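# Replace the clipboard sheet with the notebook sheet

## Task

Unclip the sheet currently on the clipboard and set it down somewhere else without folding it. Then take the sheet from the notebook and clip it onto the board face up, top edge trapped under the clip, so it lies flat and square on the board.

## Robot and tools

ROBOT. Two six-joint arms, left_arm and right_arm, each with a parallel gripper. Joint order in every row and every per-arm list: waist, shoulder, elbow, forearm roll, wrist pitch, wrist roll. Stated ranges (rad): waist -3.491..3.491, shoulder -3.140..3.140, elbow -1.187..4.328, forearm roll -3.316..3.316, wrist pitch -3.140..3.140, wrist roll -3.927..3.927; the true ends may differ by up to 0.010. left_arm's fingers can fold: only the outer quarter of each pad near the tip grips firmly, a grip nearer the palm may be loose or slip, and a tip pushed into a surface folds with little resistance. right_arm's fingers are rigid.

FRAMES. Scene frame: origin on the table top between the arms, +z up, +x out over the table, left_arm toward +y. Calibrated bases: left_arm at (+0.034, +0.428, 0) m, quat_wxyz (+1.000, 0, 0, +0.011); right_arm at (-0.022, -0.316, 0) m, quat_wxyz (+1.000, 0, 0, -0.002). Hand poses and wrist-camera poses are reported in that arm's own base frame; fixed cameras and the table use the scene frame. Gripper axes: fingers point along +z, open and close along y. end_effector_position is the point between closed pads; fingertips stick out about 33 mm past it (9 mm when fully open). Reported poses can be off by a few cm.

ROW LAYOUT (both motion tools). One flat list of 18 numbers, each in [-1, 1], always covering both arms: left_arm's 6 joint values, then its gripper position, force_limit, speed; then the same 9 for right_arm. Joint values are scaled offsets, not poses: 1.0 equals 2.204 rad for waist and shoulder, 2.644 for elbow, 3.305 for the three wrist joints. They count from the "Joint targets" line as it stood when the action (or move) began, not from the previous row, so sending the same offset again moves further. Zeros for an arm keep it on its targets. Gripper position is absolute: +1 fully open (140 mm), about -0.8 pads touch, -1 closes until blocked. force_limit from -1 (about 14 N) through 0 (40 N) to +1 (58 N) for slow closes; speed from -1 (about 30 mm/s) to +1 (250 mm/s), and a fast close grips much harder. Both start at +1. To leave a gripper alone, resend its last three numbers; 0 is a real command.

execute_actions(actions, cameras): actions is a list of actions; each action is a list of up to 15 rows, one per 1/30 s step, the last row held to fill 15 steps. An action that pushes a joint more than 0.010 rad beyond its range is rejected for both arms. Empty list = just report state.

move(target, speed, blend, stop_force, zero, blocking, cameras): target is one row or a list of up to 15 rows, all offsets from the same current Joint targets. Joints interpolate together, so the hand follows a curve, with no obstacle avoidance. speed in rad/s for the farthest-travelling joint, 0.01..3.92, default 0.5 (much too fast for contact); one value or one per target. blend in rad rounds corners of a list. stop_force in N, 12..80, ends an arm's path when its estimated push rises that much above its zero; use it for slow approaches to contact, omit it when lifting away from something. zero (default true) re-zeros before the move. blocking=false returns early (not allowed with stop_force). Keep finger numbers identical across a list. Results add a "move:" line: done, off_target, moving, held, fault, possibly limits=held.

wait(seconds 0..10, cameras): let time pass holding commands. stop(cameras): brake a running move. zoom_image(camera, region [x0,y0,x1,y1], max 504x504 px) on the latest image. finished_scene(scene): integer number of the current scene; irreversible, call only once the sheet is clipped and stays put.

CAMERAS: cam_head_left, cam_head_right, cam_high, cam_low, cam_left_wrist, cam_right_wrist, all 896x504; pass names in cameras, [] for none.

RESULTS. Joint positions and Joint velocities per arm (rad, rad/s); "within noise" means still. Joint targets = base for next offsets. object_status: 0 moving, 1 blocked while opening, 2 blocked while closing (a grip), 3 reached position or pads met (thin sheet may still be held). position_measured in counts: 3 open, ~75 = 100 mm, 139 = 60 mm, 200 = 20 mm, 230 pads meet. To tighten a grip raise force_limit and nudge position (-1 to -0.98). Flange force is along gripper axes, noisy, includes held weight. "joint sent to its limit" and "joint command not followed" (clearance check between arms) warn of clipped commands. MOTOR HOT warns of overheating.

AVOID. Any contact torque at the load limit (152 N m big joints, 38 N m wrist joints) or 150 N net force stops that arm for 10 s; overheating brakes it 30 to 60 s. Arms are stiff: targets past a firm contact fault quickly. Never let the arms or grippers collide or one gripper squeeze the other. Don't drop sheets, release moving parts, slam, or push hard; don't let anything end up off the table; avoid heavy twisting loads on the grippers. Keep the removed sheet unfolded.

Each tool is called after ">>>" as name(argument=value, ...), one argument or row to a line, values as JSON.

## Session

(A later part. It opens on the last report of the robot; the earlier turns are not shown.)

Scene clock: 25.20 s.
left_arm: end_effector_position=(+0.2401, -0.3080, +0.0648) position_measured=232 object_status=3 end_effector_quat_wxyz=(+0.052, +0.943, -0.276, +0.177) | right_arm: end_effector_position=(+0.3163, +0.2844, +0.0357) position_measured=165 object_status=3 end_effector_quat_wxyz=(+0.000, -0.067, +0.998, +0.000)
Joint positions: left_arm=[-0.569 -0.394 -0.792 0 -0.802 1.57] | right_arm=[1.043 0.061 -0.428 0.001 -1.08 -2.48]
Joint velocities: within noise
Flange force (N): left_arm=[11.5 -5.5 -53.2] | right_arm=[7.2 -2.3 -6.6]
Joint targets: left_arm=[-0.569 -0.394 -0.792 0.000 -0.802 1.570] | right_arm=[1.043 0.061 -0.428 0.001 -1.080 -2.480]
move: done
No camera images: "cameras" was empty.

>>> move(
  target=[
    [0,0,0,0,0,0,-1,-1,-0.5,0,0.0001,-0.0001,0,0.00015,0,-0.286,-1,-0.5],
    [0,0,0,0,0,0,-1,-1,-0.5,-0.0454,0.0001,-0.0001,0,0.00015,0,-0.286,-1,-0.5],
  ],
  speed=0.1,
  cameras=["cam_right_wrist","cam_head_right"],
)

Scene clock: 26.83 s.
left_arm: end_effector_position=(+0.2401, -0.3080, +0.0648) position_measured=232 object_status=3 end_effector_quat_wxyz=(+0.052, +0.943, -0.276, +0.177) | right_arm: end_effector_position=(+0.3431, +0.2513, +0.0354) position_measured=165 object_status=3 end_effector_quat_wxyz=(+0.000, -0.017, +1.000, +0.000)
Joint positions: left_arm=[-0.569 -0.394 -0.792 0 -0.802 1.57] | right_arm=[0.943 0.061 -0.429 0.001 -1.08 -2.48]
Joint velocities: within noise
Flange force (N): left_arm=[11.4 -6.0 -53.3] | right_arm=[6.9 2.7 -24.8]
Joint targets: left_arm=[-0.569 -0.394 -0.792 0.000 -0.802 1.570] | right_arm=[0.943 0.061 -0.429 0.001 -1.080 -2.480]
move: done
camera_calibration:
cam_right_wrist: T_world_to_cam=[[-0.037878, 0.999246, 0.00850144, -0.23297], [0.943581, 0.0329646, 0.329497, -0.334642], [0.328969, 0.0205025, -0.944118, 0.0631578], [0, 0, 0, 1]] pos_world=[0.28616, 0.242531, 0.171873]
Images, in order (width x height): cam_head_right 896x504, cam_right_wrist 896x504.

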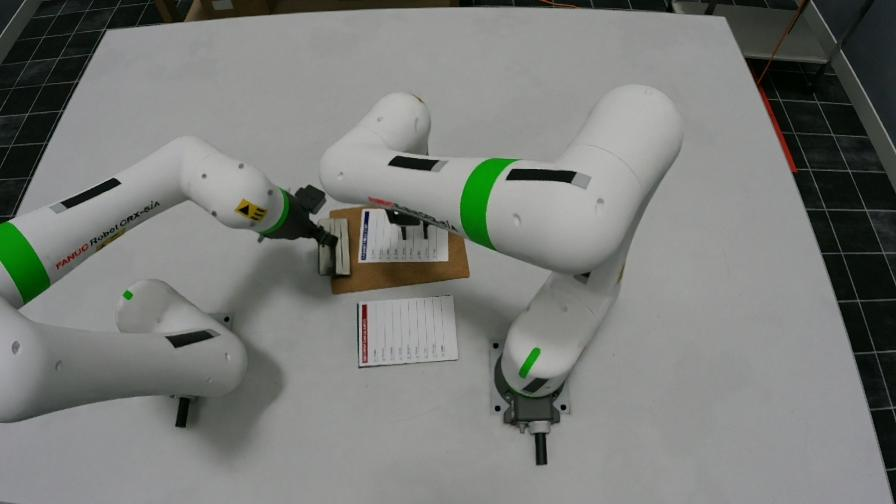

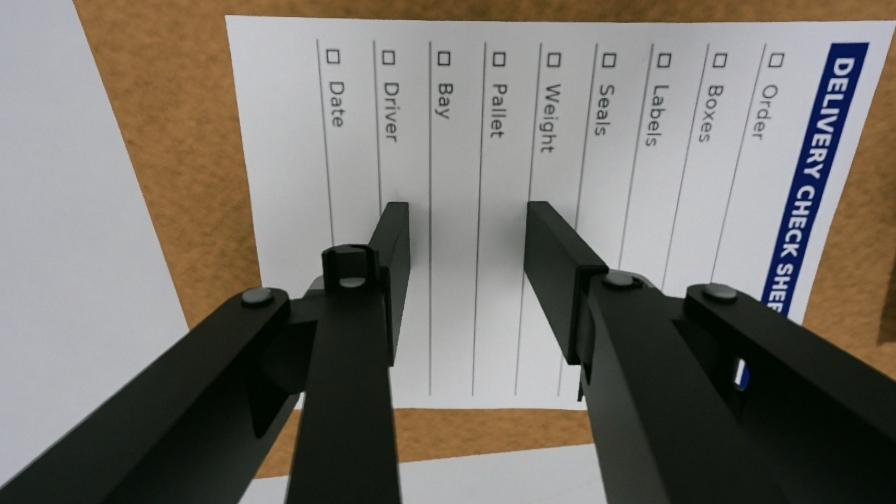

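>>> move(
  target=[0,0,0,0,0,0,-1,-1,-0.5,-0.0885,0,0,0,0,0.1815,-0.286,-1,-0.5],
  speed=0.25,
  cameras=["cam_right_wrist","cam_head_right"],
)

Scene clock: 31.07 s.
left_arm: end_effector_position=(+0.2401, -0.3080, +0.0648) position_measured=232 object_status=3 end_effector_quat_wxyz=(+0.052, +0.943, -0.276, +0.177) | right_arm: end_effector_position=(+0.3853, +0.1801, +0.0354) position_measured=165 object_status=3 end_effector_quat_wxyz=(+0.000, -0.218, +0.976, +0.000)
Joint positions: left_arm=[-0.569 -0.394 -0.792 0 -0.802 1.57] | right_arm=[0.748 0.061 -0.429 0.001 -1.08 -1.88]
Joint velocities: within noise
Flange force (N): left_arm=[11.5 -5.8 -53.3] | right_arm=[6.3 7.4 -26.4]
Joint targets: left_arm=[-0.569 -0.394 -0.792 0.000 -0.802 1.570] | right_arm=[0.748 0.061 -0.429 0.001 -1.080 -1.880]
move: done
camera_calibration:
cam_right_wrist: T_world_to_cam=[[-0.428367, 0.90357, 0.00799296, 0.00750662], [0.85428, 0.402085, 0.329442, -0.40424], [0.29446, 0.14795, -0.944142, 0.0410508], [0, 0, 0, 1]] pos_world=[0.336462, 0.149683, 0.171872]
Images, in order (width x height): cam_head_right 896x504, cam_right_wrist 896x504.

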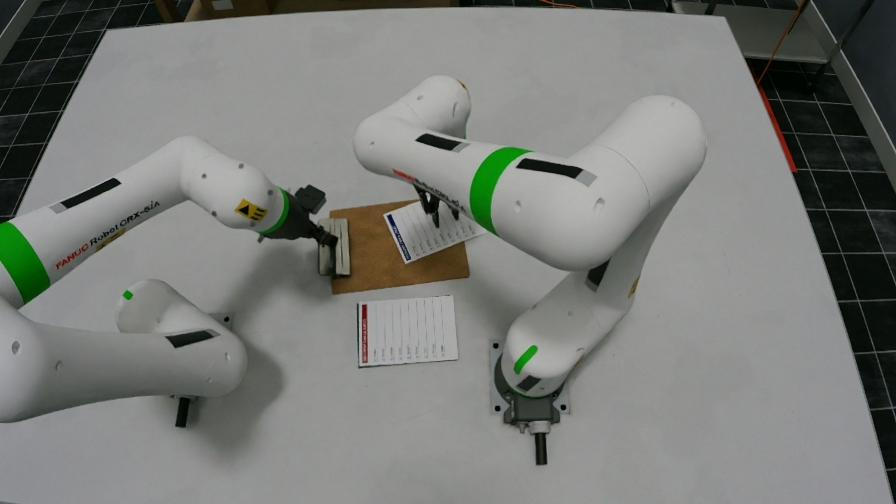

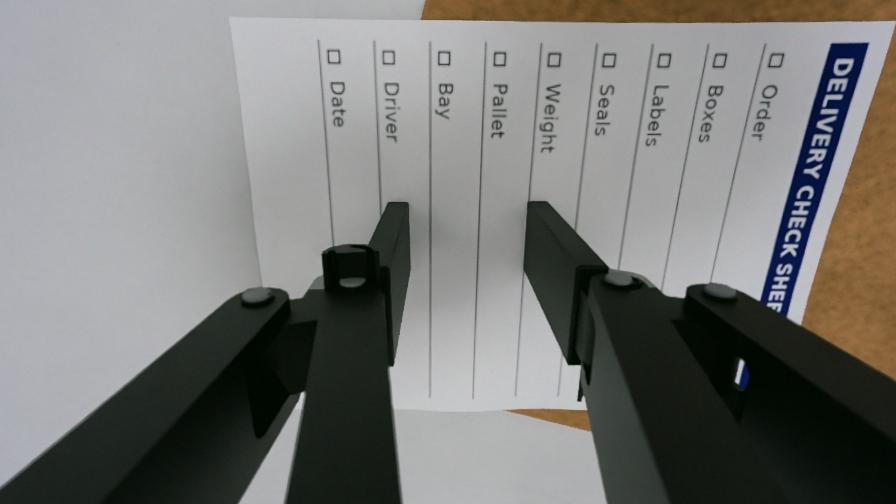

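>>> move(
  target=[
    [0,0,0,0,0,0,-1,-1,-0.5,0,-0.0051,0.0053,0,-0.0076,0,-0.286,-1,-0.5],
    [0,0,0,0,0,0,-1,-1,-0.5,0.0749,-0.0051,0.0053,0,-0.0076,0.4751,-0.286,-1,-0.5],
    [0,0,0,0,0,0,-1,-1,-0.5,0.0749,0.0,0,0,0,0.4751,-0.286,-1,-0.5],
  ],
  speed=[0.06,0.7,0.03],
  cameras=["cam_right_wrist","cam_head_right"],
)

Scene clock: 35.60 s.
left_arm: end_effector_position=(+0.2401, -0.3080, +0.0648) position_measured=232 object_status=3 end_effector_quat_wxyz=(+0.052, +0.943, -0.276, +0.177) | right_arm: end_effector_position=(+0.3505, +0.2409, +0.0355) position_measured=165 object_status=3 end_effector_quat_wxyz=(+0.000, +0.885, -0.465, +0.000)
Joint positions: left_arm=[-0.569 -0.394 -0.792 0 -0.802 1.57] | right_arm=[0.913 0.061 -0.428 0.001 -1.08 -0.31]
Joint velocities: within noise
Flange force (N): left_arm=[11.6 -5.6 -53.6] | right_arm=[-1.2 9.9 -19.0]
Joint targets: left_arm=[-0.569 -0.394 -0.792 0.000 -0.802 1.570] | right_arm=[0.913 0.061 -0.429 0.001 -1.080 -0.310]
move: done
camera_calibration:
cam_right_wrist: T_world_to_cam=[[-0.821076, -0.570776, 0.00707118, 0.430514], [-0.537252, 0.776917, 0.328269, -0.00151413], [-0.192862, 0.265735, -0.944558, 0.184872], [0, 0, 0, 1]] pos_world=[0.388326, 0.197776, 0.172075]
Images, in order (width x height): cam_head_right 896x504, cam_right_wrist 896x504.

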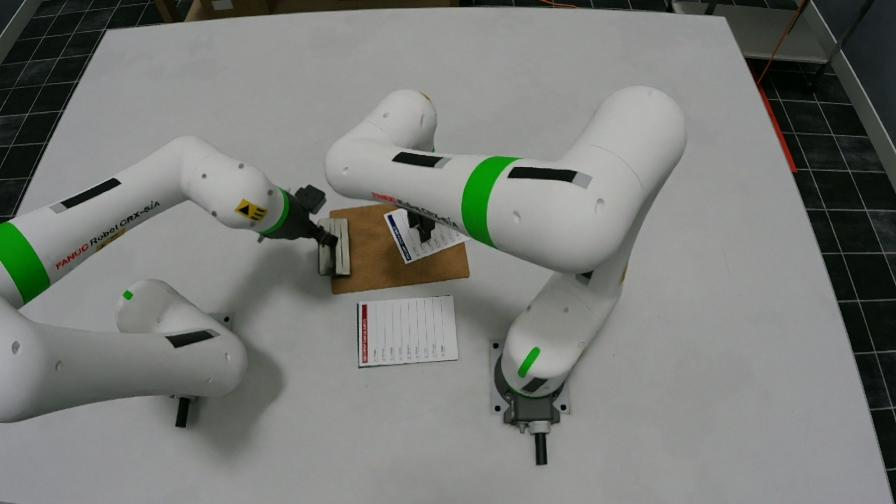

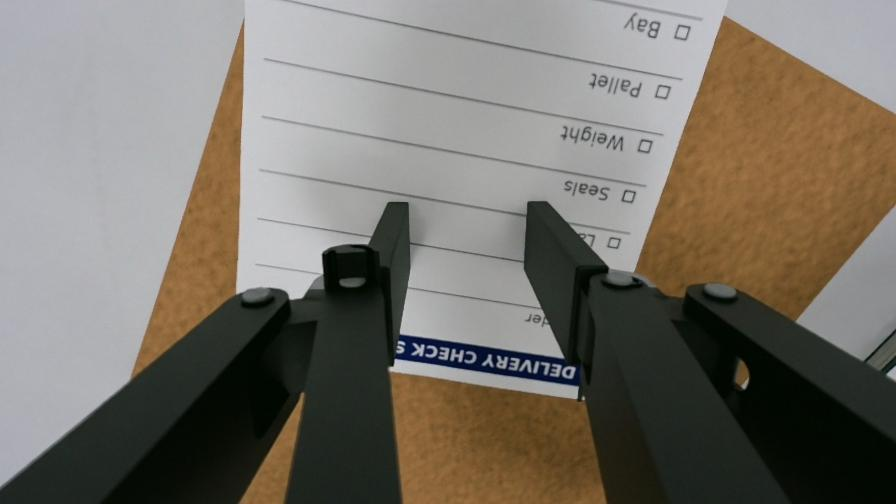

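>>> move(
  target=[0,0,0,0,0,0,-1,-1,-0.5,-0.0635,0,0,0,0,0,-0.286,-1,-0.5],
  speed=0.25,
  cameras=["cam_right_wrist","cam_low"],
)

Scene clock: 36.90 s.
left_arm: end_effector_position=(+0.2401, -0.3080, +0.0648) position_measured=232 object_status=3 end_effector_quat_wxyz=(+0.052, +0.943, -0.276, +0.177) | right_arm: end_effector_position=(+0.3807, +0.1897, +0.0354) position_measured=165 object_status=3 end_effector_quat_wxyz=(+0.000, +0.851, -0.526, +0.000)
Joint positions: left_arm=[-0.569 -0.394 -0.792 0 -0.802 1.57] | right_arm=[0.773 0.061 -0.429 0.001 -1.08 -0.31]
Joint velocities: within noise
Flange force (N): left_arm=[11.6 -5.5 -53.5] | right_arm=[-8.8 5.6 -24.4]
Joint targets: left_arm=[-0.569 -0.394 -0.792 0.000 -0.802 1.570] | right_arm=[0.773 0.061 -0.429 0.001 -1.080 -0.310]
move: done
camera_calibration:
cam_right_wrist: T_world_to_cam=[[-0.892623, -0.450746, 0.00721724, 0.430506], [-0.423659, 0.844239, 0.328288, -0.00143826], [-0.154068, 0.28998, -0.94455, 0.184861], [0, 0, 0, 1]] pos_world=[0.412151, 0.141657, 0.171975]
Images, in order (width x height): cam_low 896x504, cam_right_wrist 896x504.

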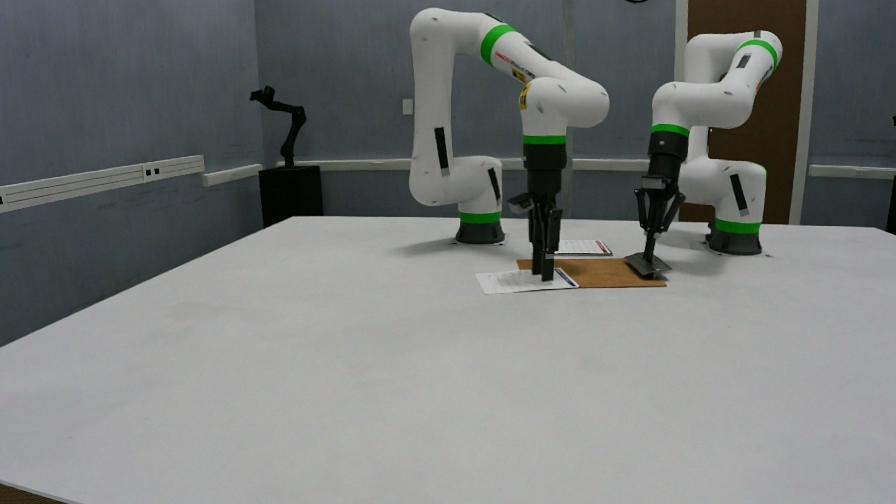

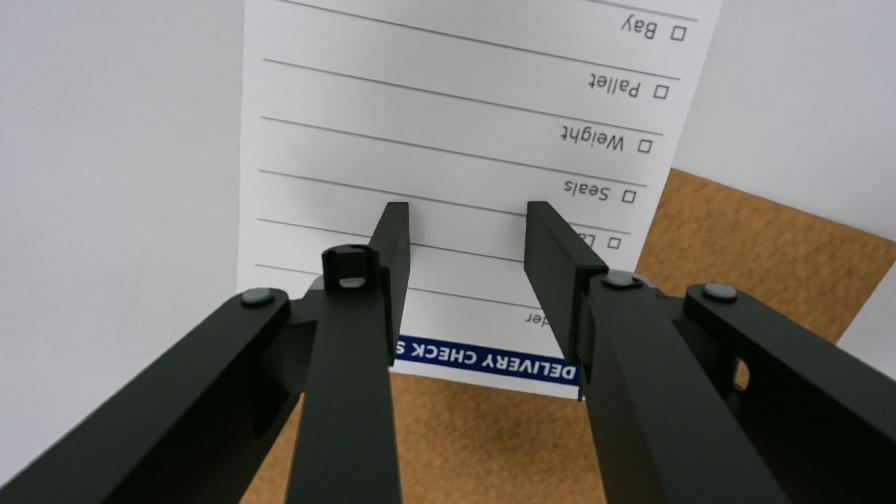

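>>> move(
  target=[
    [0,0,0,0,0,0,-1,-1,-0.5,0,-0.0051,0.0053,0,-0.0076,0,-0.286,-1,-0.5],
    [0,0,0,0,0,0,-1,-1,-0.5,-0.0635,-0.0051,0.0053,0,-0.0076,0,-0.286,-1,-0.5],
    [0,0,0,0,0,0,-1,-1,-0.5,-0.0635,0.0012,-0.0012,0,0.0018,0,-0.286,-1,-0.5],
  ],
  speed=[0.06,0.4,0.04],
  cameras=[],
)

>>> move(
  target=[0,0,0,0,0,0,-1,-1,-0.5,0,0.0036,-0.0037,0,0.0053,0,-0.286,-1,-0.5],
  speed=0.01,
  stop_force=12,
  cameras=["cam_right_wrist"],
)

Scene clock: 39.37 s.
left_arm: end_effector_position=(+0.2401, -0.3080, +0.0648) position_measured=232 object_status=3 end_effector_quat_wxyz=(+0.052, +0.943, -0.276, +0.177) | right_arm: end_effector_position=(+0.4032, +0.1342, +0.0373) position_measured=165 object_status=3 end_effector_quat_wxyz=(+0.001, +0.812, -0.584, +0.000)
Joint positions: left_arm=[-0.569 -0.394 -0.792 0 -0.802 1.57] | right_arm=[0.633 0.059 -0.426 0.001 -1.086 -0.31]
Joint velocities: within noise
Flange force (N): left_arm=[11.2 -5.5 -53.5] | right_arm=[0.4 5.8 1.2]
Flange force when the fault began (N): right_arm=[-9.1 38.6 -125.9]
Joint targets: left_arm=[-0.569 -0.394 -0.792 0.000 -0.802 1.570] | right_arm=[0.633 0.059 -0.426 0.001 -1.086 -0.310]
Tool commands: left_gripper/position=-1.0 left_gripper/force_limit=-1.0 left_gripper/speed=-0.5 right_gripper/position=-0.286275 right_gripper/force_limit=-1.0 right_gripper/speed=-0.498039
FORCE FAULT: contact force on the right arm reached its limit, and that arm stopped. The contact can be on any part of that arm, not only on its tool. That arm's remaining commands of this call were not run. That arm is still stopped at the end of this call. That arm stays stopped for about 10 more seconds. Until then a move that you send moves the other arm only, and its call returns only when the move has ended. Once the stop has ended, the next robot result says so. If the stop ends while you think or write, that arm runs what you send next, counted from new Joint targets: where its joints stand when the stop ends. While its stop runs, that arm takes no new command, but its gripper still runs the gripper command that each later call begins with. Until it ends, the stop uses up actions while you think or wait. An arm that is not stopped still takes commands.
move: fault (right_arm); right_arm: the wrist pitch is farthest, 0.012 rad from its target
No camera images: "cameras" was empty.

not run: an earlier result of this reply reported a stop or a fault. Calls in your next reply go to the robot.

>>> wait(
  seconds=10,
  cameras=["cam_right_wrist","cam_low"],
)

Scene clock: 49.53 s.
left_arm: end_effector_position=(+0.2401, -0.3080, +0.0648) position_measured=232 object_status=3 end_effector_quat_wxyz=(+0.052, +0.943, -0.276, +0.177) | right_arm: end_effector_position=(+0.4032, +0.1342, +0.0373) position_measured=165 object_status=3 end_effector_quat_wxyz=(+0.001, +0.812, -0.584, +0.000)
Joint positions: left_arm=[-0.569 -0.394 -0.792 0 -0.802 1.57] | right_arm=[0.633 0.059 -0.426 0.001 -1.086 -0.31]
Joint velocities: within noise
Flange force (N): left_arm=[11.9 -5.1 -53.6] | right_arm=[-0.4 5.8 1.7]
Joint targets: left_arm=[-0.569 -0.394 -0.792 0.000 -0.802 1.570] | right_arm=[0.633 0.059 -0.426 0.001 -1.086 -0.310]
Tool commands: left_gripper/position=-1.0 left_gripper/force_limit=-1.0 left_gripper/speed=-0.5 right_gripper/position=-0.286275 right_gripper/force_limit=-1.0 right_gripper/speed=-0.498039
FORCE FAULT, CONTINUED: the right arm's stop, for the force fault that an earlier result reported, is over. The rest of the stop counts as 20 of the actions that you can send in this scene. During its stop the right arm's controller moved it back a little. That arm's target is now where it stood when the stop ended, not its last command. That arm accepts commands again.
wait: 10.00 s; at rest from the start
camera_calibration:
cam_right_wrist: T_world_to_cam=[[-0.946665, -0.322108, 0.00848955, 0.430082], [-0.301756, 0.895475, 0.327212, -0.00176542], [-0.113, 0.307198, -0.944913, 0.18738], [0, 0, 0, 1]] pos_world=[0.427785, 0.0825508, 0.173984]
Images, in order (width x height): cam_low 896x504, cam_right_wrist 896x504.

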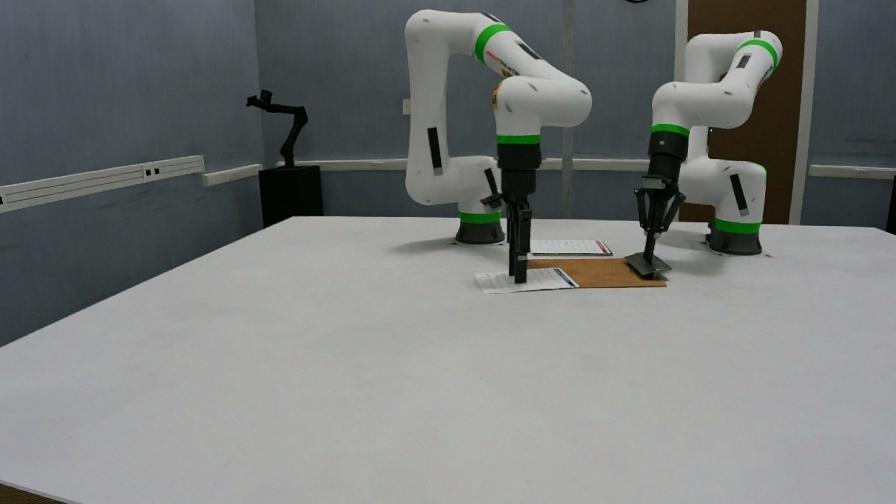

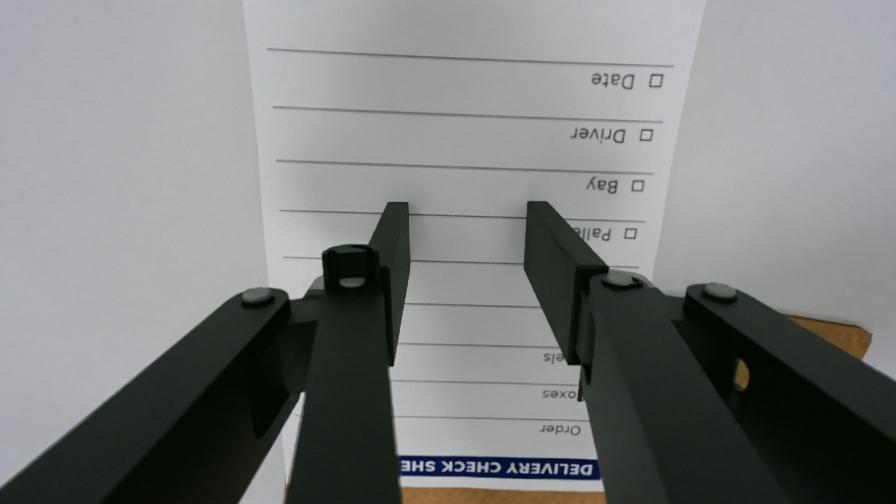

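>>> move(
  target=[0,0,0,0,0,0,-1,-1,-0.5,0,0.0030,-0.0031,0,0.0045,0,-0.286,-1,-0.5],
  speed=0.01,
  stop_force=12,
  cameras=[],
)

Scene clock: 50.87 s.
left_arm: end_effector_position=(+0.2401, -0.3080, +0.0648) position_measured=232 object_status=3 end_effector_quat_wxyz=(+0.052, +0.943, -0.276, +0.177) | right_arm: end_effector_position=(+0.4031, +0.1342, +0.0354) position_measured=165 object_status=3 end_effector_quat_wxyz=(+0.000, +0.812, -0.584, +0.000)
Joint positions: left_arm=[-0.569 -0.394 -0.792 0 -0.802 1.57] | right_arm=[0.633 0.061 -0.429 0.001 -1.081 -0.31]
Joint velocities: within noise
Flange force (N): left_arm=[11.7 -5.5 -53.0] | right_arm=[-0.6 9.5 -17.8]
Joint targets: left_arm=[-0.569 -0.394 -0.792 0.000 -0.802 1.570] | right_arm=[0.633 0.061 -0.429 0.001 -1.081 -0.310]
move: contact (right_arm)
No camera images: "cameras" was empty.

>>> move(
  target=[0,0,0,0,0,0,-1,-1,-0.5,-0.1588,0,0,0,0,0,-0.286,-1,-0.5],
  speed=0.25,
  cameras=["cam_right_wrist","cam_low","cam_head_left"],
)

Scene clock: 54.70 s.
left_arm: end_effector_position=(+0.2401, -0.3080, +0.0648) position_measured=232 object_status=3 end_effector_quat_wxyz=(+0.052, +0.943, -0.276, +0.177) | right_arm: end_effector_position=(+0.4247, -0.0121, +0.0354) position_measured=165 object_status=3 end_effector_quat_wxyz=(+0.001, +0.698, -0.716, +0.000)
Joint positions: left_arm=[-0.569 -0.394 -0.792 0 -0.802 1.57] | right_arm=[0.284 0.061 -0.429 0.001 -1.081 -0.31]
Joint velocities: within noise
Flange force (N): left_arm=[11.5 -5.9 -53.3] | right_arm=[0.7 5.5 1.6]
Joint targets: left_arm=[-0.569 -0.394 -0.792 0.000 -0.802 1.570] | right_arm=[0.283 0.061 -0.429 0.001 -1.081 -0.310]
move: done
camera_calibration:
cam_right_wrist: T_world_to_cam=[[-0.999725, 0.021915, 0.00833278, 0.430039], [0.0234353, 0.944629, 0.327303, -0.00115565], [-0.000698532, 0.327408, -0.944883, 0.185514], [0, 0, 0, 1]] pos_world=[0.430078, -0.0690714, 0.172083]
Images, in order (width x height): cam_head_left 896x504, cam_low 896x504, cam_right_wrist 896x504.

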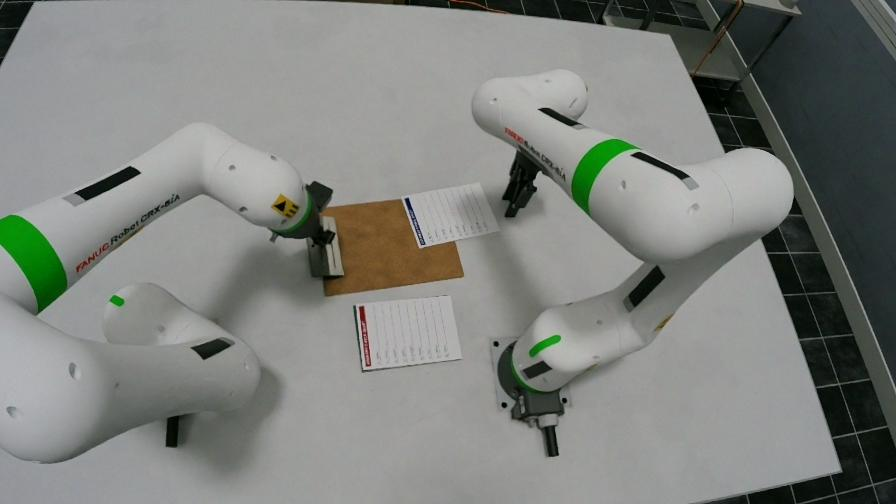

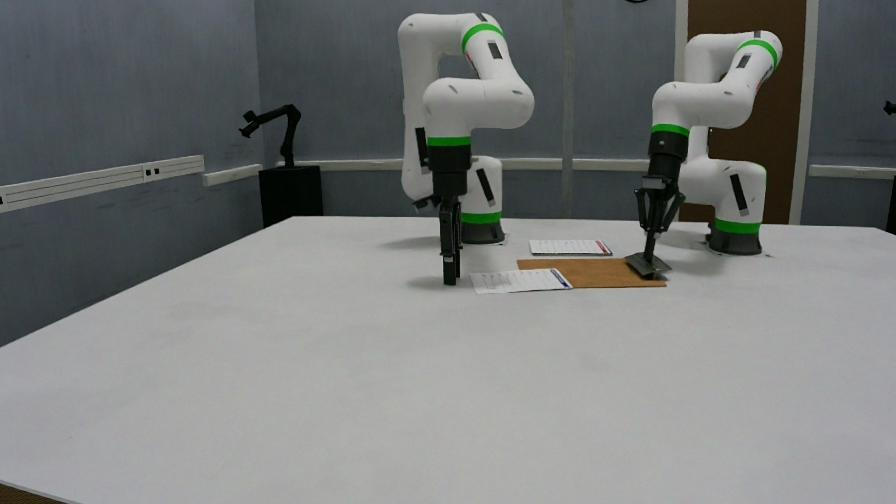

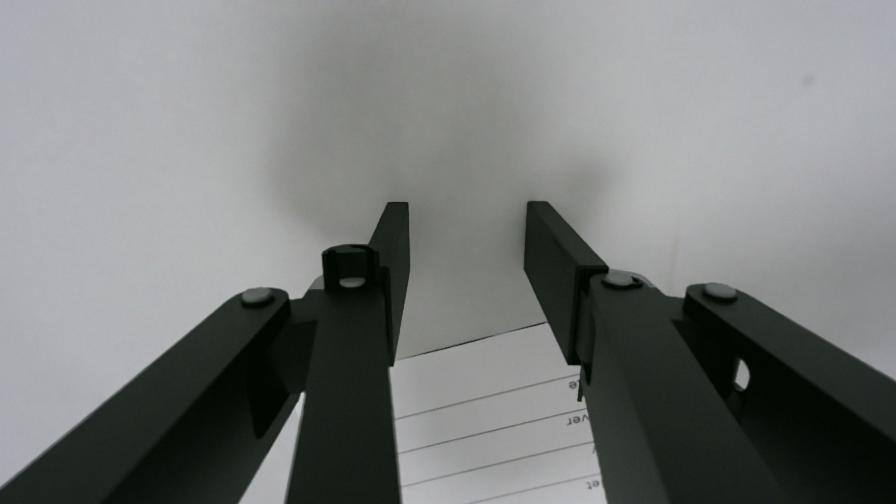

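>>> move(
  target=[0,0,0,0,0,0,-1,-1,-0.5,0,0.0030,-0.0031,0,0.0045,0,-0.286,-1,-0.5],
  speed=0.01,
  stop_force=12,
  cameras=[],
)

Scene clock: 56.43 s.
left_arm: end_effector_position=(+0.2401, -0.3080, +0.0648) position_measured=232 object_status=3 end_effector_quat_wxyz=(+0.052, +0.943, -0.276, +0.177) | right_arm: end_effector_position=(+0.4246, -0.0122, +0.0323) position_measured=165 object_status=3 end_effector_quat_wxyz=(+0.000, +0.698, -0.716, +0.000)
Joint positions: left_arm=[-0.569 -0.394 -0.792 0 -0.802 1.57] | right_arm=[0.283 0.065 -0.433 0.001 -1.073 -0.31]
Joint velocities: within noise
Flange force (N): left_arm=[11.5 -5.5 -53.7] | right_arm=[-1.0 11.4 -18.4]
Joint targets: left_arm=[-0.569 -0.394 -0.792 0.000 -0.802 1.570] | right_arm=[0.283 0.065 -0.433 0.001 -1.073 -0.310]
move: contact (right_arm)
No camera images: "cameras" was empty.

>>> move(
  target=[
    [0,0,0,0,0,0,-1,-1,-0.5,0,-0.0041,0.0042,0,-0.0061,0,-0.286,-1,-0.5],
    [0,0,0,0,0,0,-1,-1,-0.5,0.0953,-0.0041,0.0042,0,-0.0061,0.0,-0.286,-1,-0.5],
  ],
  speed=[0.06,0.4],
  cameras=[],
)

>>> move(
  target=[0,0,0,0,0,0,-1,-1,-0.5,0,0.0043,-0.0044,0,0.0064,0,-0.286,-1,-0.5],
  speed=0.012,
  stop_force=25,
  cameras=["cam_right_wrist"],
)

Scene clock: 58.13 s.
left_arm: end_effector_position=(+0.2401, -0.3080, +0.0648) position_measured=232 object_status=3 end_effector_quat_wxyz=(+0.052, +0.943, -0.276, +0.177) | right_arm: end_effector_position=(+0.4181, +0.0767, +0.0402) position_measured=165 object_status=3 end_effector_quat_wxyz=(+0.000, +0.769, -0.639, +0.000)
Joint positions: left_arm=[-0.569 -0.394 -0.792 0 -0.802 1.57] | right_arm=[0.493 0.056 -0.422 0.001 -1.093 -0.31]
Joint velocities: within noise
Flange force (N): left_arm=[11.3 -5.7 -53.2] | right_arm=[2.2 5.5 2.2]
Joint targets: left_arm=[-0.569 -0.394 -0.792 0.000 -0.802 1.570] | right_arm=[0.493 0.056 -0.422 0.001 -1.093 -0.310]
move: done
No camera images: "cameras" was empty.

Scene clock: 60.43 s.
left_arm: end_effector_position=(+0.2401, -0.3080, +0.0648) position_measured=232 object_status=3 end_effector_quat_wxyz=(+0.052, +0.943, -0.276, +0.177) | right_arm: end_effector_position=(+0.4178, +0.0766, +0.0323) position_measured=165 object_status=3 end_effector_quat_wxyz=(+0.000, +0.769, -0.639, +0.001)
Joint positions: left_arm=[-0.569 -0.394 -0.792 0 -0.802 1.57] | right_arm=[0.493 0.065 -0.433 0.001 -1.073 -0.31]
Joint velocities: within noise
Flange force (N): left_arm=[11.7 -5.2 -53.1] | right_arm=[-1.2 13.1 -28.8]
Joint targets: left_arm=[-0.569 -0.394 -0.792 0.000 -0.802 1.570] | right_arm=[0.493 0.065 -0.433 0.001 -1.073 -0.310]
move: contact (right_arm)
camera_calibration:
cam_right_wrist: T_world_to_cam=[[-0.982348, -0.186893, 0.00800103, 0.430005], [-0.174023, 0.928717, 0.327414, 0.0000135641], [-0.0686221, 0.320242, -0.944847, 0.182386], [0, 0, 0, 1]] pos_world=[0.434933, 0.0219447, 0.168882]
Images, in order (width x height): cam_right_wrist 896x504.

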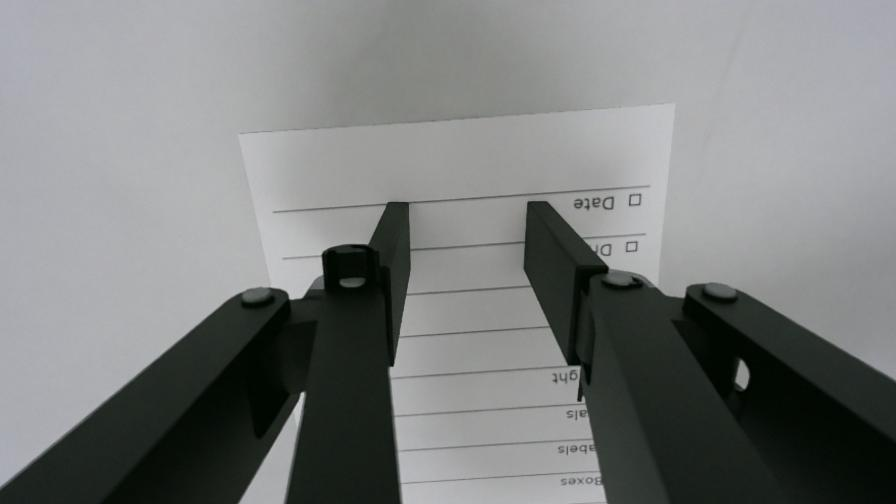

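Good: pressing 29 N on paper over table. Drag.

>>> move(
  target=[0,0,0,0,0,0,-1,-1,-0.5,-0.2042,0,0,0,0,0,-0.286,-1,-0.5],
  speed=0.3,
  cameras=["cam_right_wrist","cam_low","cam_head_left"],
)

Scene clock: 62.70 s.
left_arm: end_effector_position=(+0.2401, -0.3080, +0.0648) position_measured=232 object_status=3 end_effector_quat_wxyz=(+0.052, +0.943, -0.276, +0.177) | right_arm: end_effector_position=(+0.4096, -0.1127, +0.0323) position_measured=165 object_status=3 end_effector_quat_wxyz=(+0.000, -0.607, +0.794, +0.000)
Joint positions: left_arm=[-0.569 -0.394 -0.792 0 -0.802 1.57] | right_arm=[0.044 0.065 -0.433 0.001 -1.073 -0.31]
Joint velocities: within noise
Flange force (N): left_arm=[11.6 -6.1 -53.7] | right_arm=[-18.6 5.7 -25.8]
Joint targets: left_arm=[-0.569 -0.394 -0.792 0.000 -0.802 1.570] | right_arm=[0.044 0.065 -0.433 0.001 -1.073 -0.310]
move: done
camera_calibration:
cam_right_wrist: T_world_to_cam=[[-0.965875, 0.258885, 0.00798461, 0.430029], [0.247149, 0.911993, 0.327393, 0.0000057975], [0.0774752, 0.318194, -0.944855, 0.182375], [0, 0, 0, 1]] pos_world=[0.401223, -0.169364, 0.168882]
Images, in order (width x height): cam_head_left 896x504, cam_low 896x504, cam_right_wrist 896x504.

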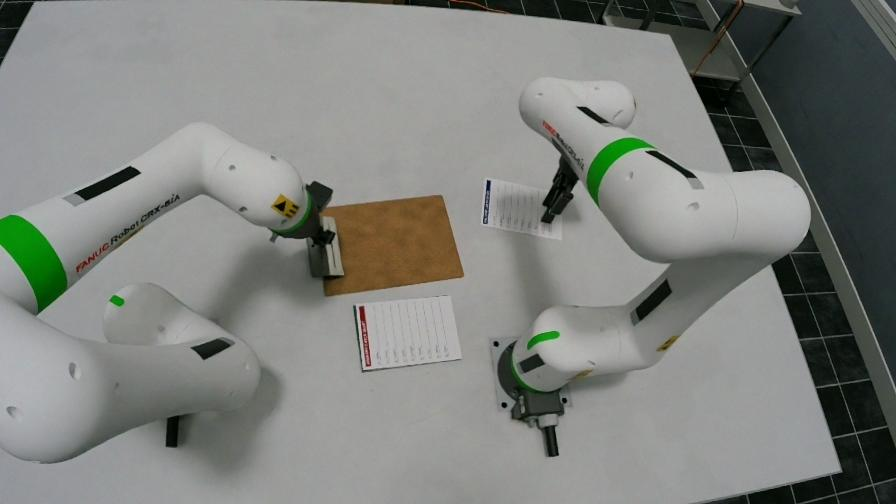

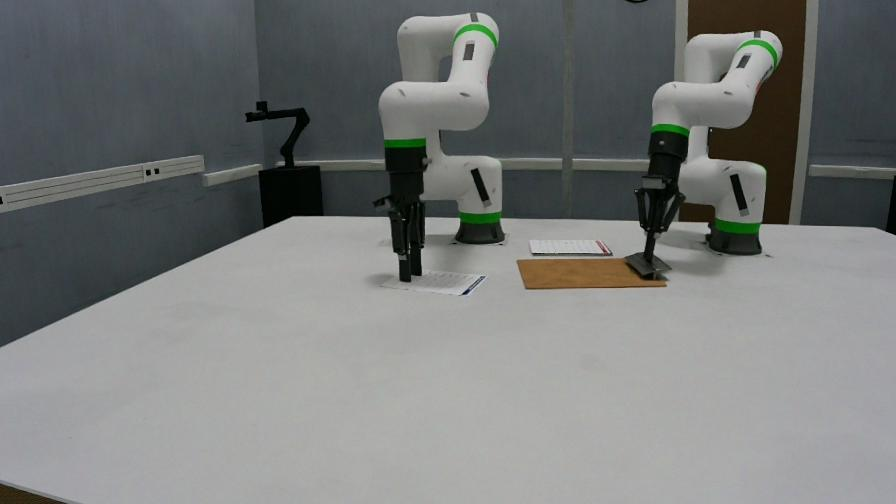

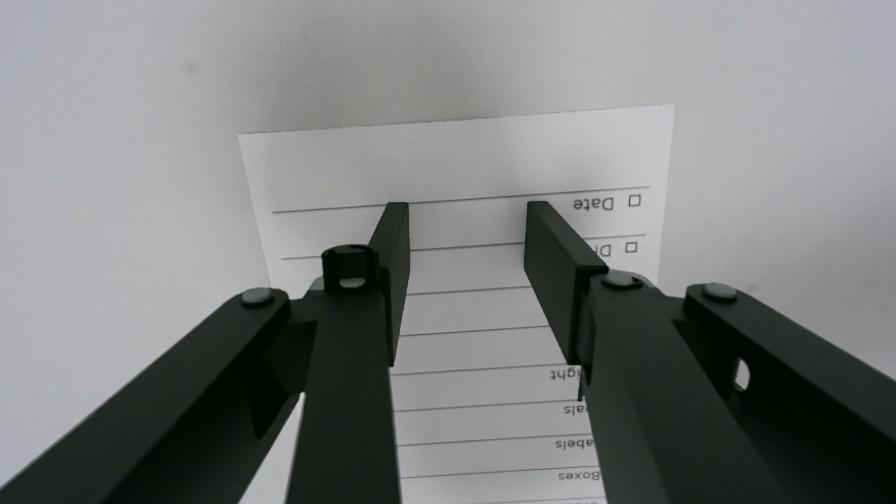

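>>> move(
  target=[
    [0,0,0,0,0,0,-1,-1,-0.5,0,-0.0415,0.0551,0,-0.0717,0,-0.286,-1,-0.5],
    [0,0,0,0,0,0,-1,-1,-0.5,0.8364,-0.2445,-0.0825,-0.0003,-0.0970,0.0251,-0.286,-1,-0.5],
    [0,0,0,0,0,0,-1,-1,-0.5,0.8364,-0.2219,-0.1264,-0.0003,-0.0467,0.0251,-0.286,-1,-0.5],
  ],
  speed=[0.3,0.8,0.15],
)

Scene clock: 69.33 s.
left_arm: end_effector_position=(+0.2401, -0.3080, +0.0648) position_measured=232 object_status=3 end_effector_quat_wxyz=(+0.052, +0.943, -0.276, +0.177) | right_arm: end_effector_position=(+0.0503, +0.2650, +0.0574) position_measured=165 object_status=3 end_effector_quat_wxyz=(+0.000, +0.999, +0.045, +0.000)
Joint positions: left_arm=[-0.569 -0.394 -0.792 0 -0.802 1.57] | right_arm=[1.887 -0.424 -0.768 0 -1.227 -0.227]
Joint velocities: within noise
Flange force (N): left_arm=[11.4 -5.9 -53.3] | right_arm=[-1.5 3.9 4.1]
Joint targets: left_arm=[-0.569 -0.394 -0.792 0.000 -0.802 1.570] | right_arm=[1.887 -0.424 -0.768 0.000 -1.227 -0.227]
move: done
camera_calibration:
cam_left_wrist: T_world_to_cam=[[-0.54966, -0.835217, -0.0169564, -0.114471], [-0.834855, 0.549921, -0.0245757, 0.374499], [0.0298507, 0.000647843, -0.999554, 0.201036], [0, 0, 0, 1]] pos_world=[0.243732, -0.301683, 0.208209]
cam_right_wrist: T_world_to_cam=[[0.0926548, -0.995667, 0.00789169, 0.264147], [-0.940742, -0.0849414, 0.328312, 0.0599796], [-0.326219, -0.0378437, -0.944536, 0.228423], [0, 0, 0, 1]] pos_world=[0.106467, 0.276741, 0.193977]

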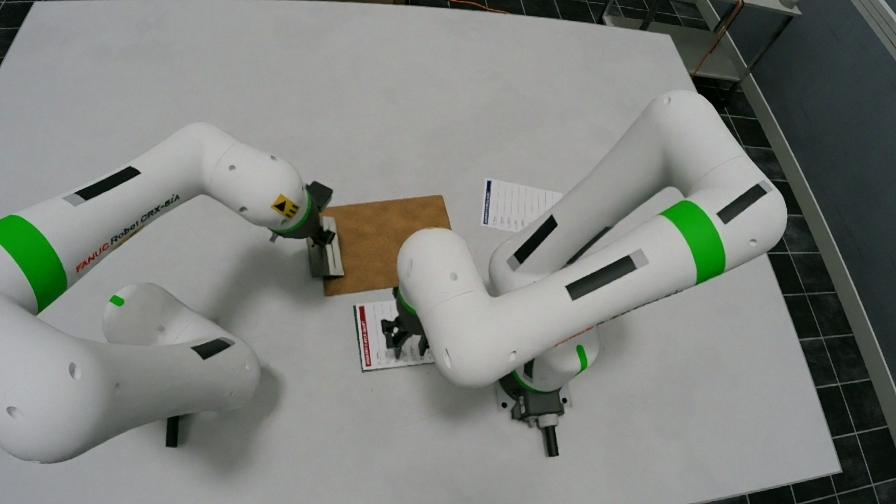

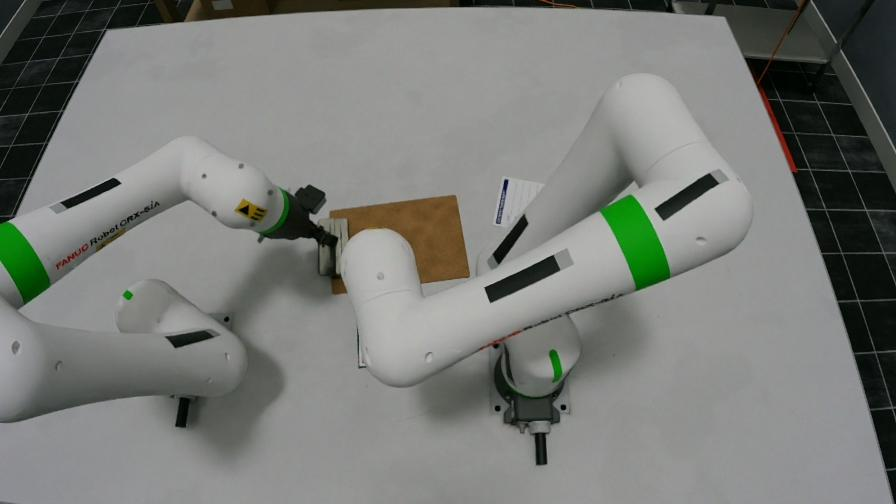

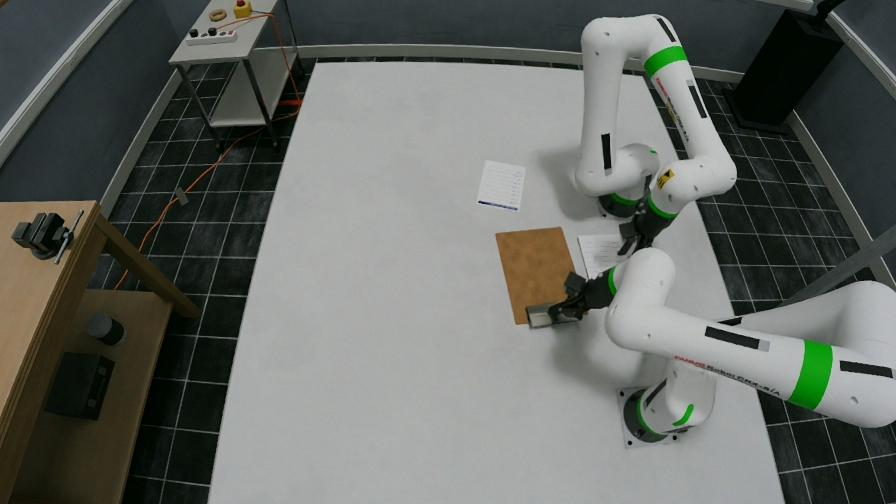

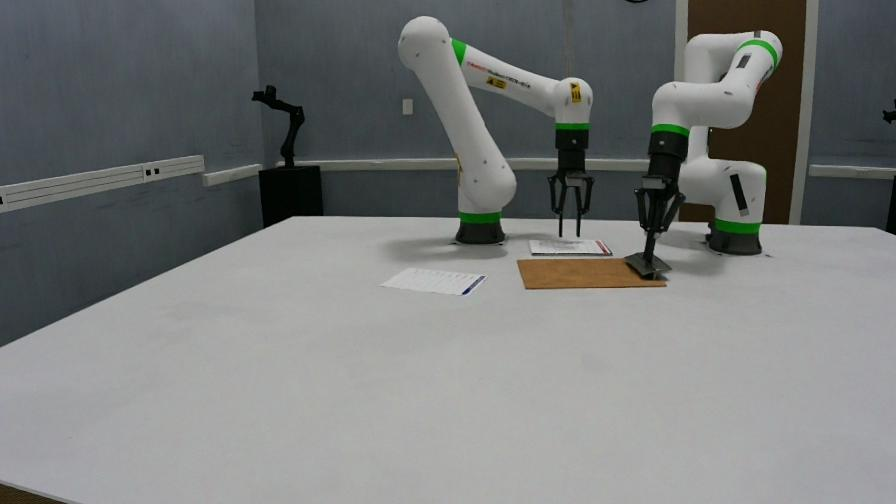

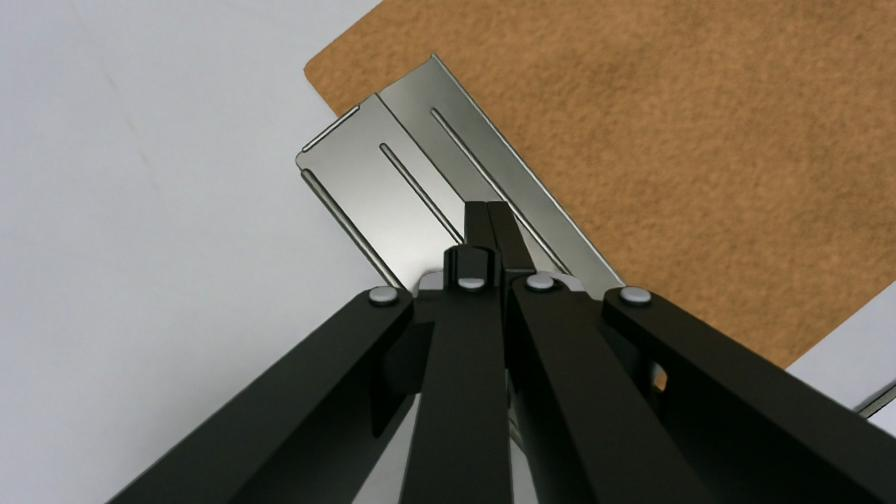

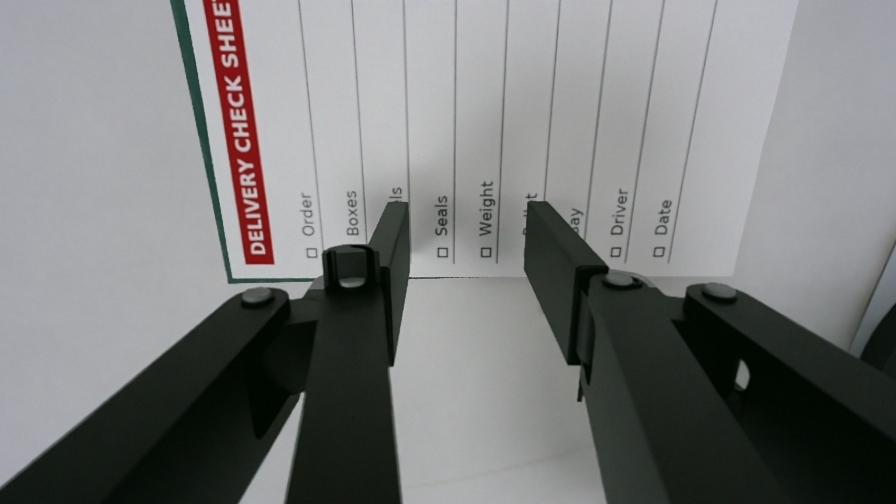

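>>> move(
  target=[0,0,0,0,0,0,-1,-1,-0.5,0,0.0139,-0.01585,0,0.0219,0,-0.286,-1,-0.5],
  speed=0.03,
  stop_force=12,
  cameras=["cam_right_wrist"],
)

Scene clock: 72.07 s.
left_arm: end_effector_position=(+0.2401, -0.3080, +0.0648) position_measured=232 object_status=3 end_effector_quat_wxyz=(+0.052, +0.943, -0.276, +0.177) | right_arm: end_effector_position=(+0.0503, +0.2652, +0.0399) position_measured=165 object_status=3 end_effector_quat_wxyz=(+0.000, +0.999, +0.045, +0.000)
Joint positions: left_arm=[-0.569 -0.394 -0.792 0 -0.802 1.57] | right_arm=[1.887 -0.402 -0.798 0.001 -1.174 -0.227]
Joint velocities: within noise
Flange force (N): left_arm=[11.9 -4.8 -53.1] | right_arm=[-6.4 11.9 -27.9]
Joint targets: left_arm=[-0.569 -0.394 -0.792 0.000 -0.802 1.570] | right_arm=[1.887 -0.402 -0.798 0.001 -1.174 -0.227]
move: contact (right_arm); right_arm: the wrist pitch is farthest, 0.020 rad from its target
camera_calibration:
cam_right_wrist: T_world_to_cam=[[0.0928376, -0.99565, 0.00784551, 0.264469], [-0.940797, -0.0851375, 0.328105, 0.0658381], [-0.32601, -0.0378416, -0.944609, 0.211892], [0, 0, 0, 1]] pos_world=[0.106467, 0.276942, 0.176478]
Images, in order (width x height): cam_right_wrist 896x504.

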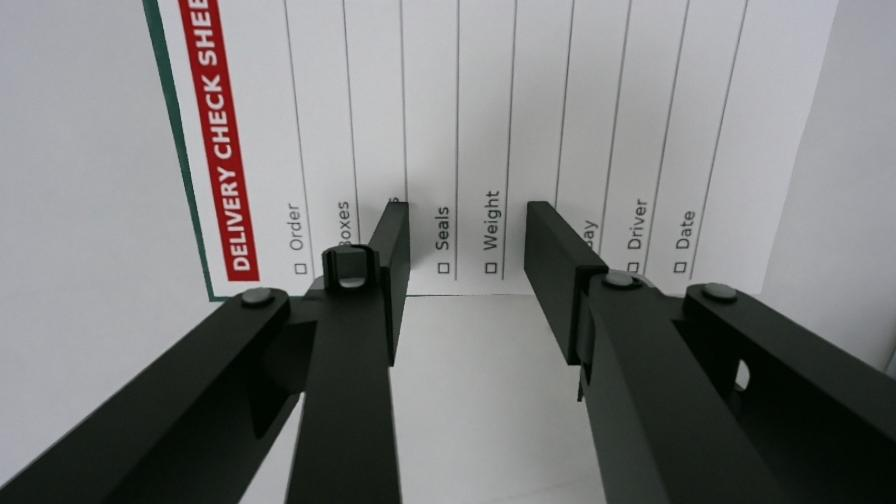

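>>> move(
  target=[
    [0,0,0,0,0,0,-1,-1,-0.5,-0.04843,0.01912,0.00971,0,0.00499,0.03230,-0.286,-1,-0.5],
    [0,0,0,0,0,0,-1,-1,-0.5,-0.09411,0.03982,0.02112,0,0.00966,0.06276,-0.286,-1,-0.5],
  ],
  speed=0.15,
  cameras=["cam_right_wrist","cam_low"],
)

Scene clock: 75.37 s.
left_arm: end_effector_position=(+0.2401, -0.3080, +0.0648) position_measured=232 object_status=3 end_effector_quat_wxyz=(+0.052, +0.943, -0.276, +0.177) | right_arm: end_effector_position=(+0.1007, +0.2771, +0.0400) position_measured=165 object_status=3 end_effector_quat_wxyz=(+0.000, +0.999, +0.045, +0.000)
Joint positions: left_arm=[-0.569 -0.394 -0.792 0 -0.802 1.57] | right_arm=[1.679 -0.314 -0.742 0.001 -1.142 -0.019]
Joint velocities: within noise
Flange force (N): left_arm=[11.5 -5.8 -53.2] | right_arm=[-17.5 5.6 -32.5]
Joint targets: left_arm=[-0.569 -0.394 -0.792 0.000 -0.802 1.570] | right_arm=[1.679 -0.314 -0.742 0.001 -1.142 -0.019]
move: done
camera_calibration:
cam_right_wrist: T_world_to_cam=[[0.0928705, -0.995647, 0.00793939, 0.271714], [-0.940794, -0.0851377, 0.328113, 0.114241], [-0.326009, -0.0379414, -0.944605, 0.2289], [0, 0, 0, 1]] pos_world=[0.156867, 0.288942, 0.176578]
Images, in order (width x height): cam_low 896x504, cam_right_wrist 896x504.

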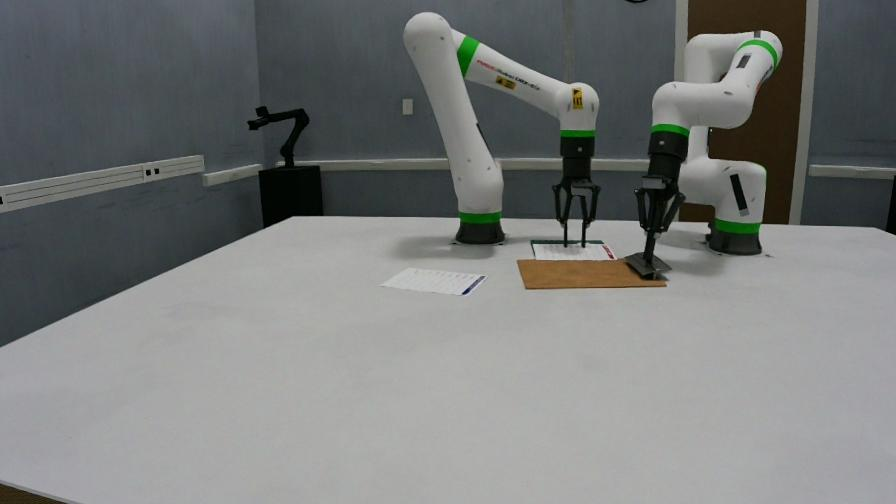

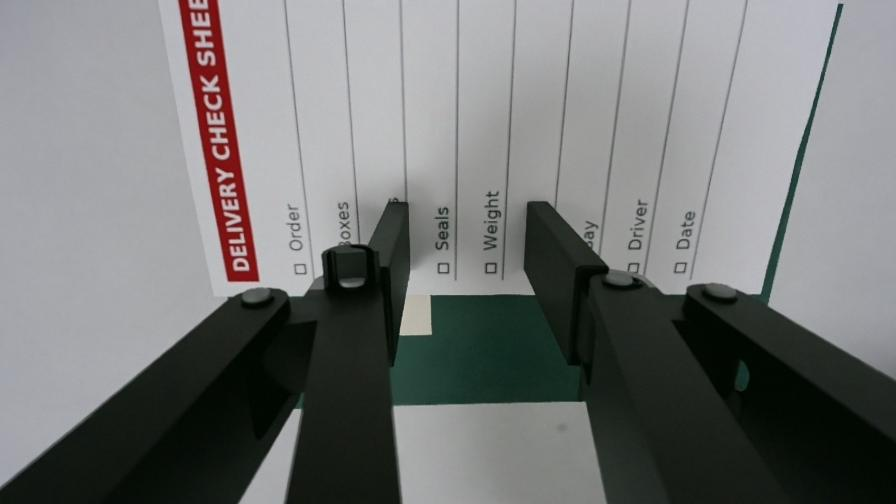

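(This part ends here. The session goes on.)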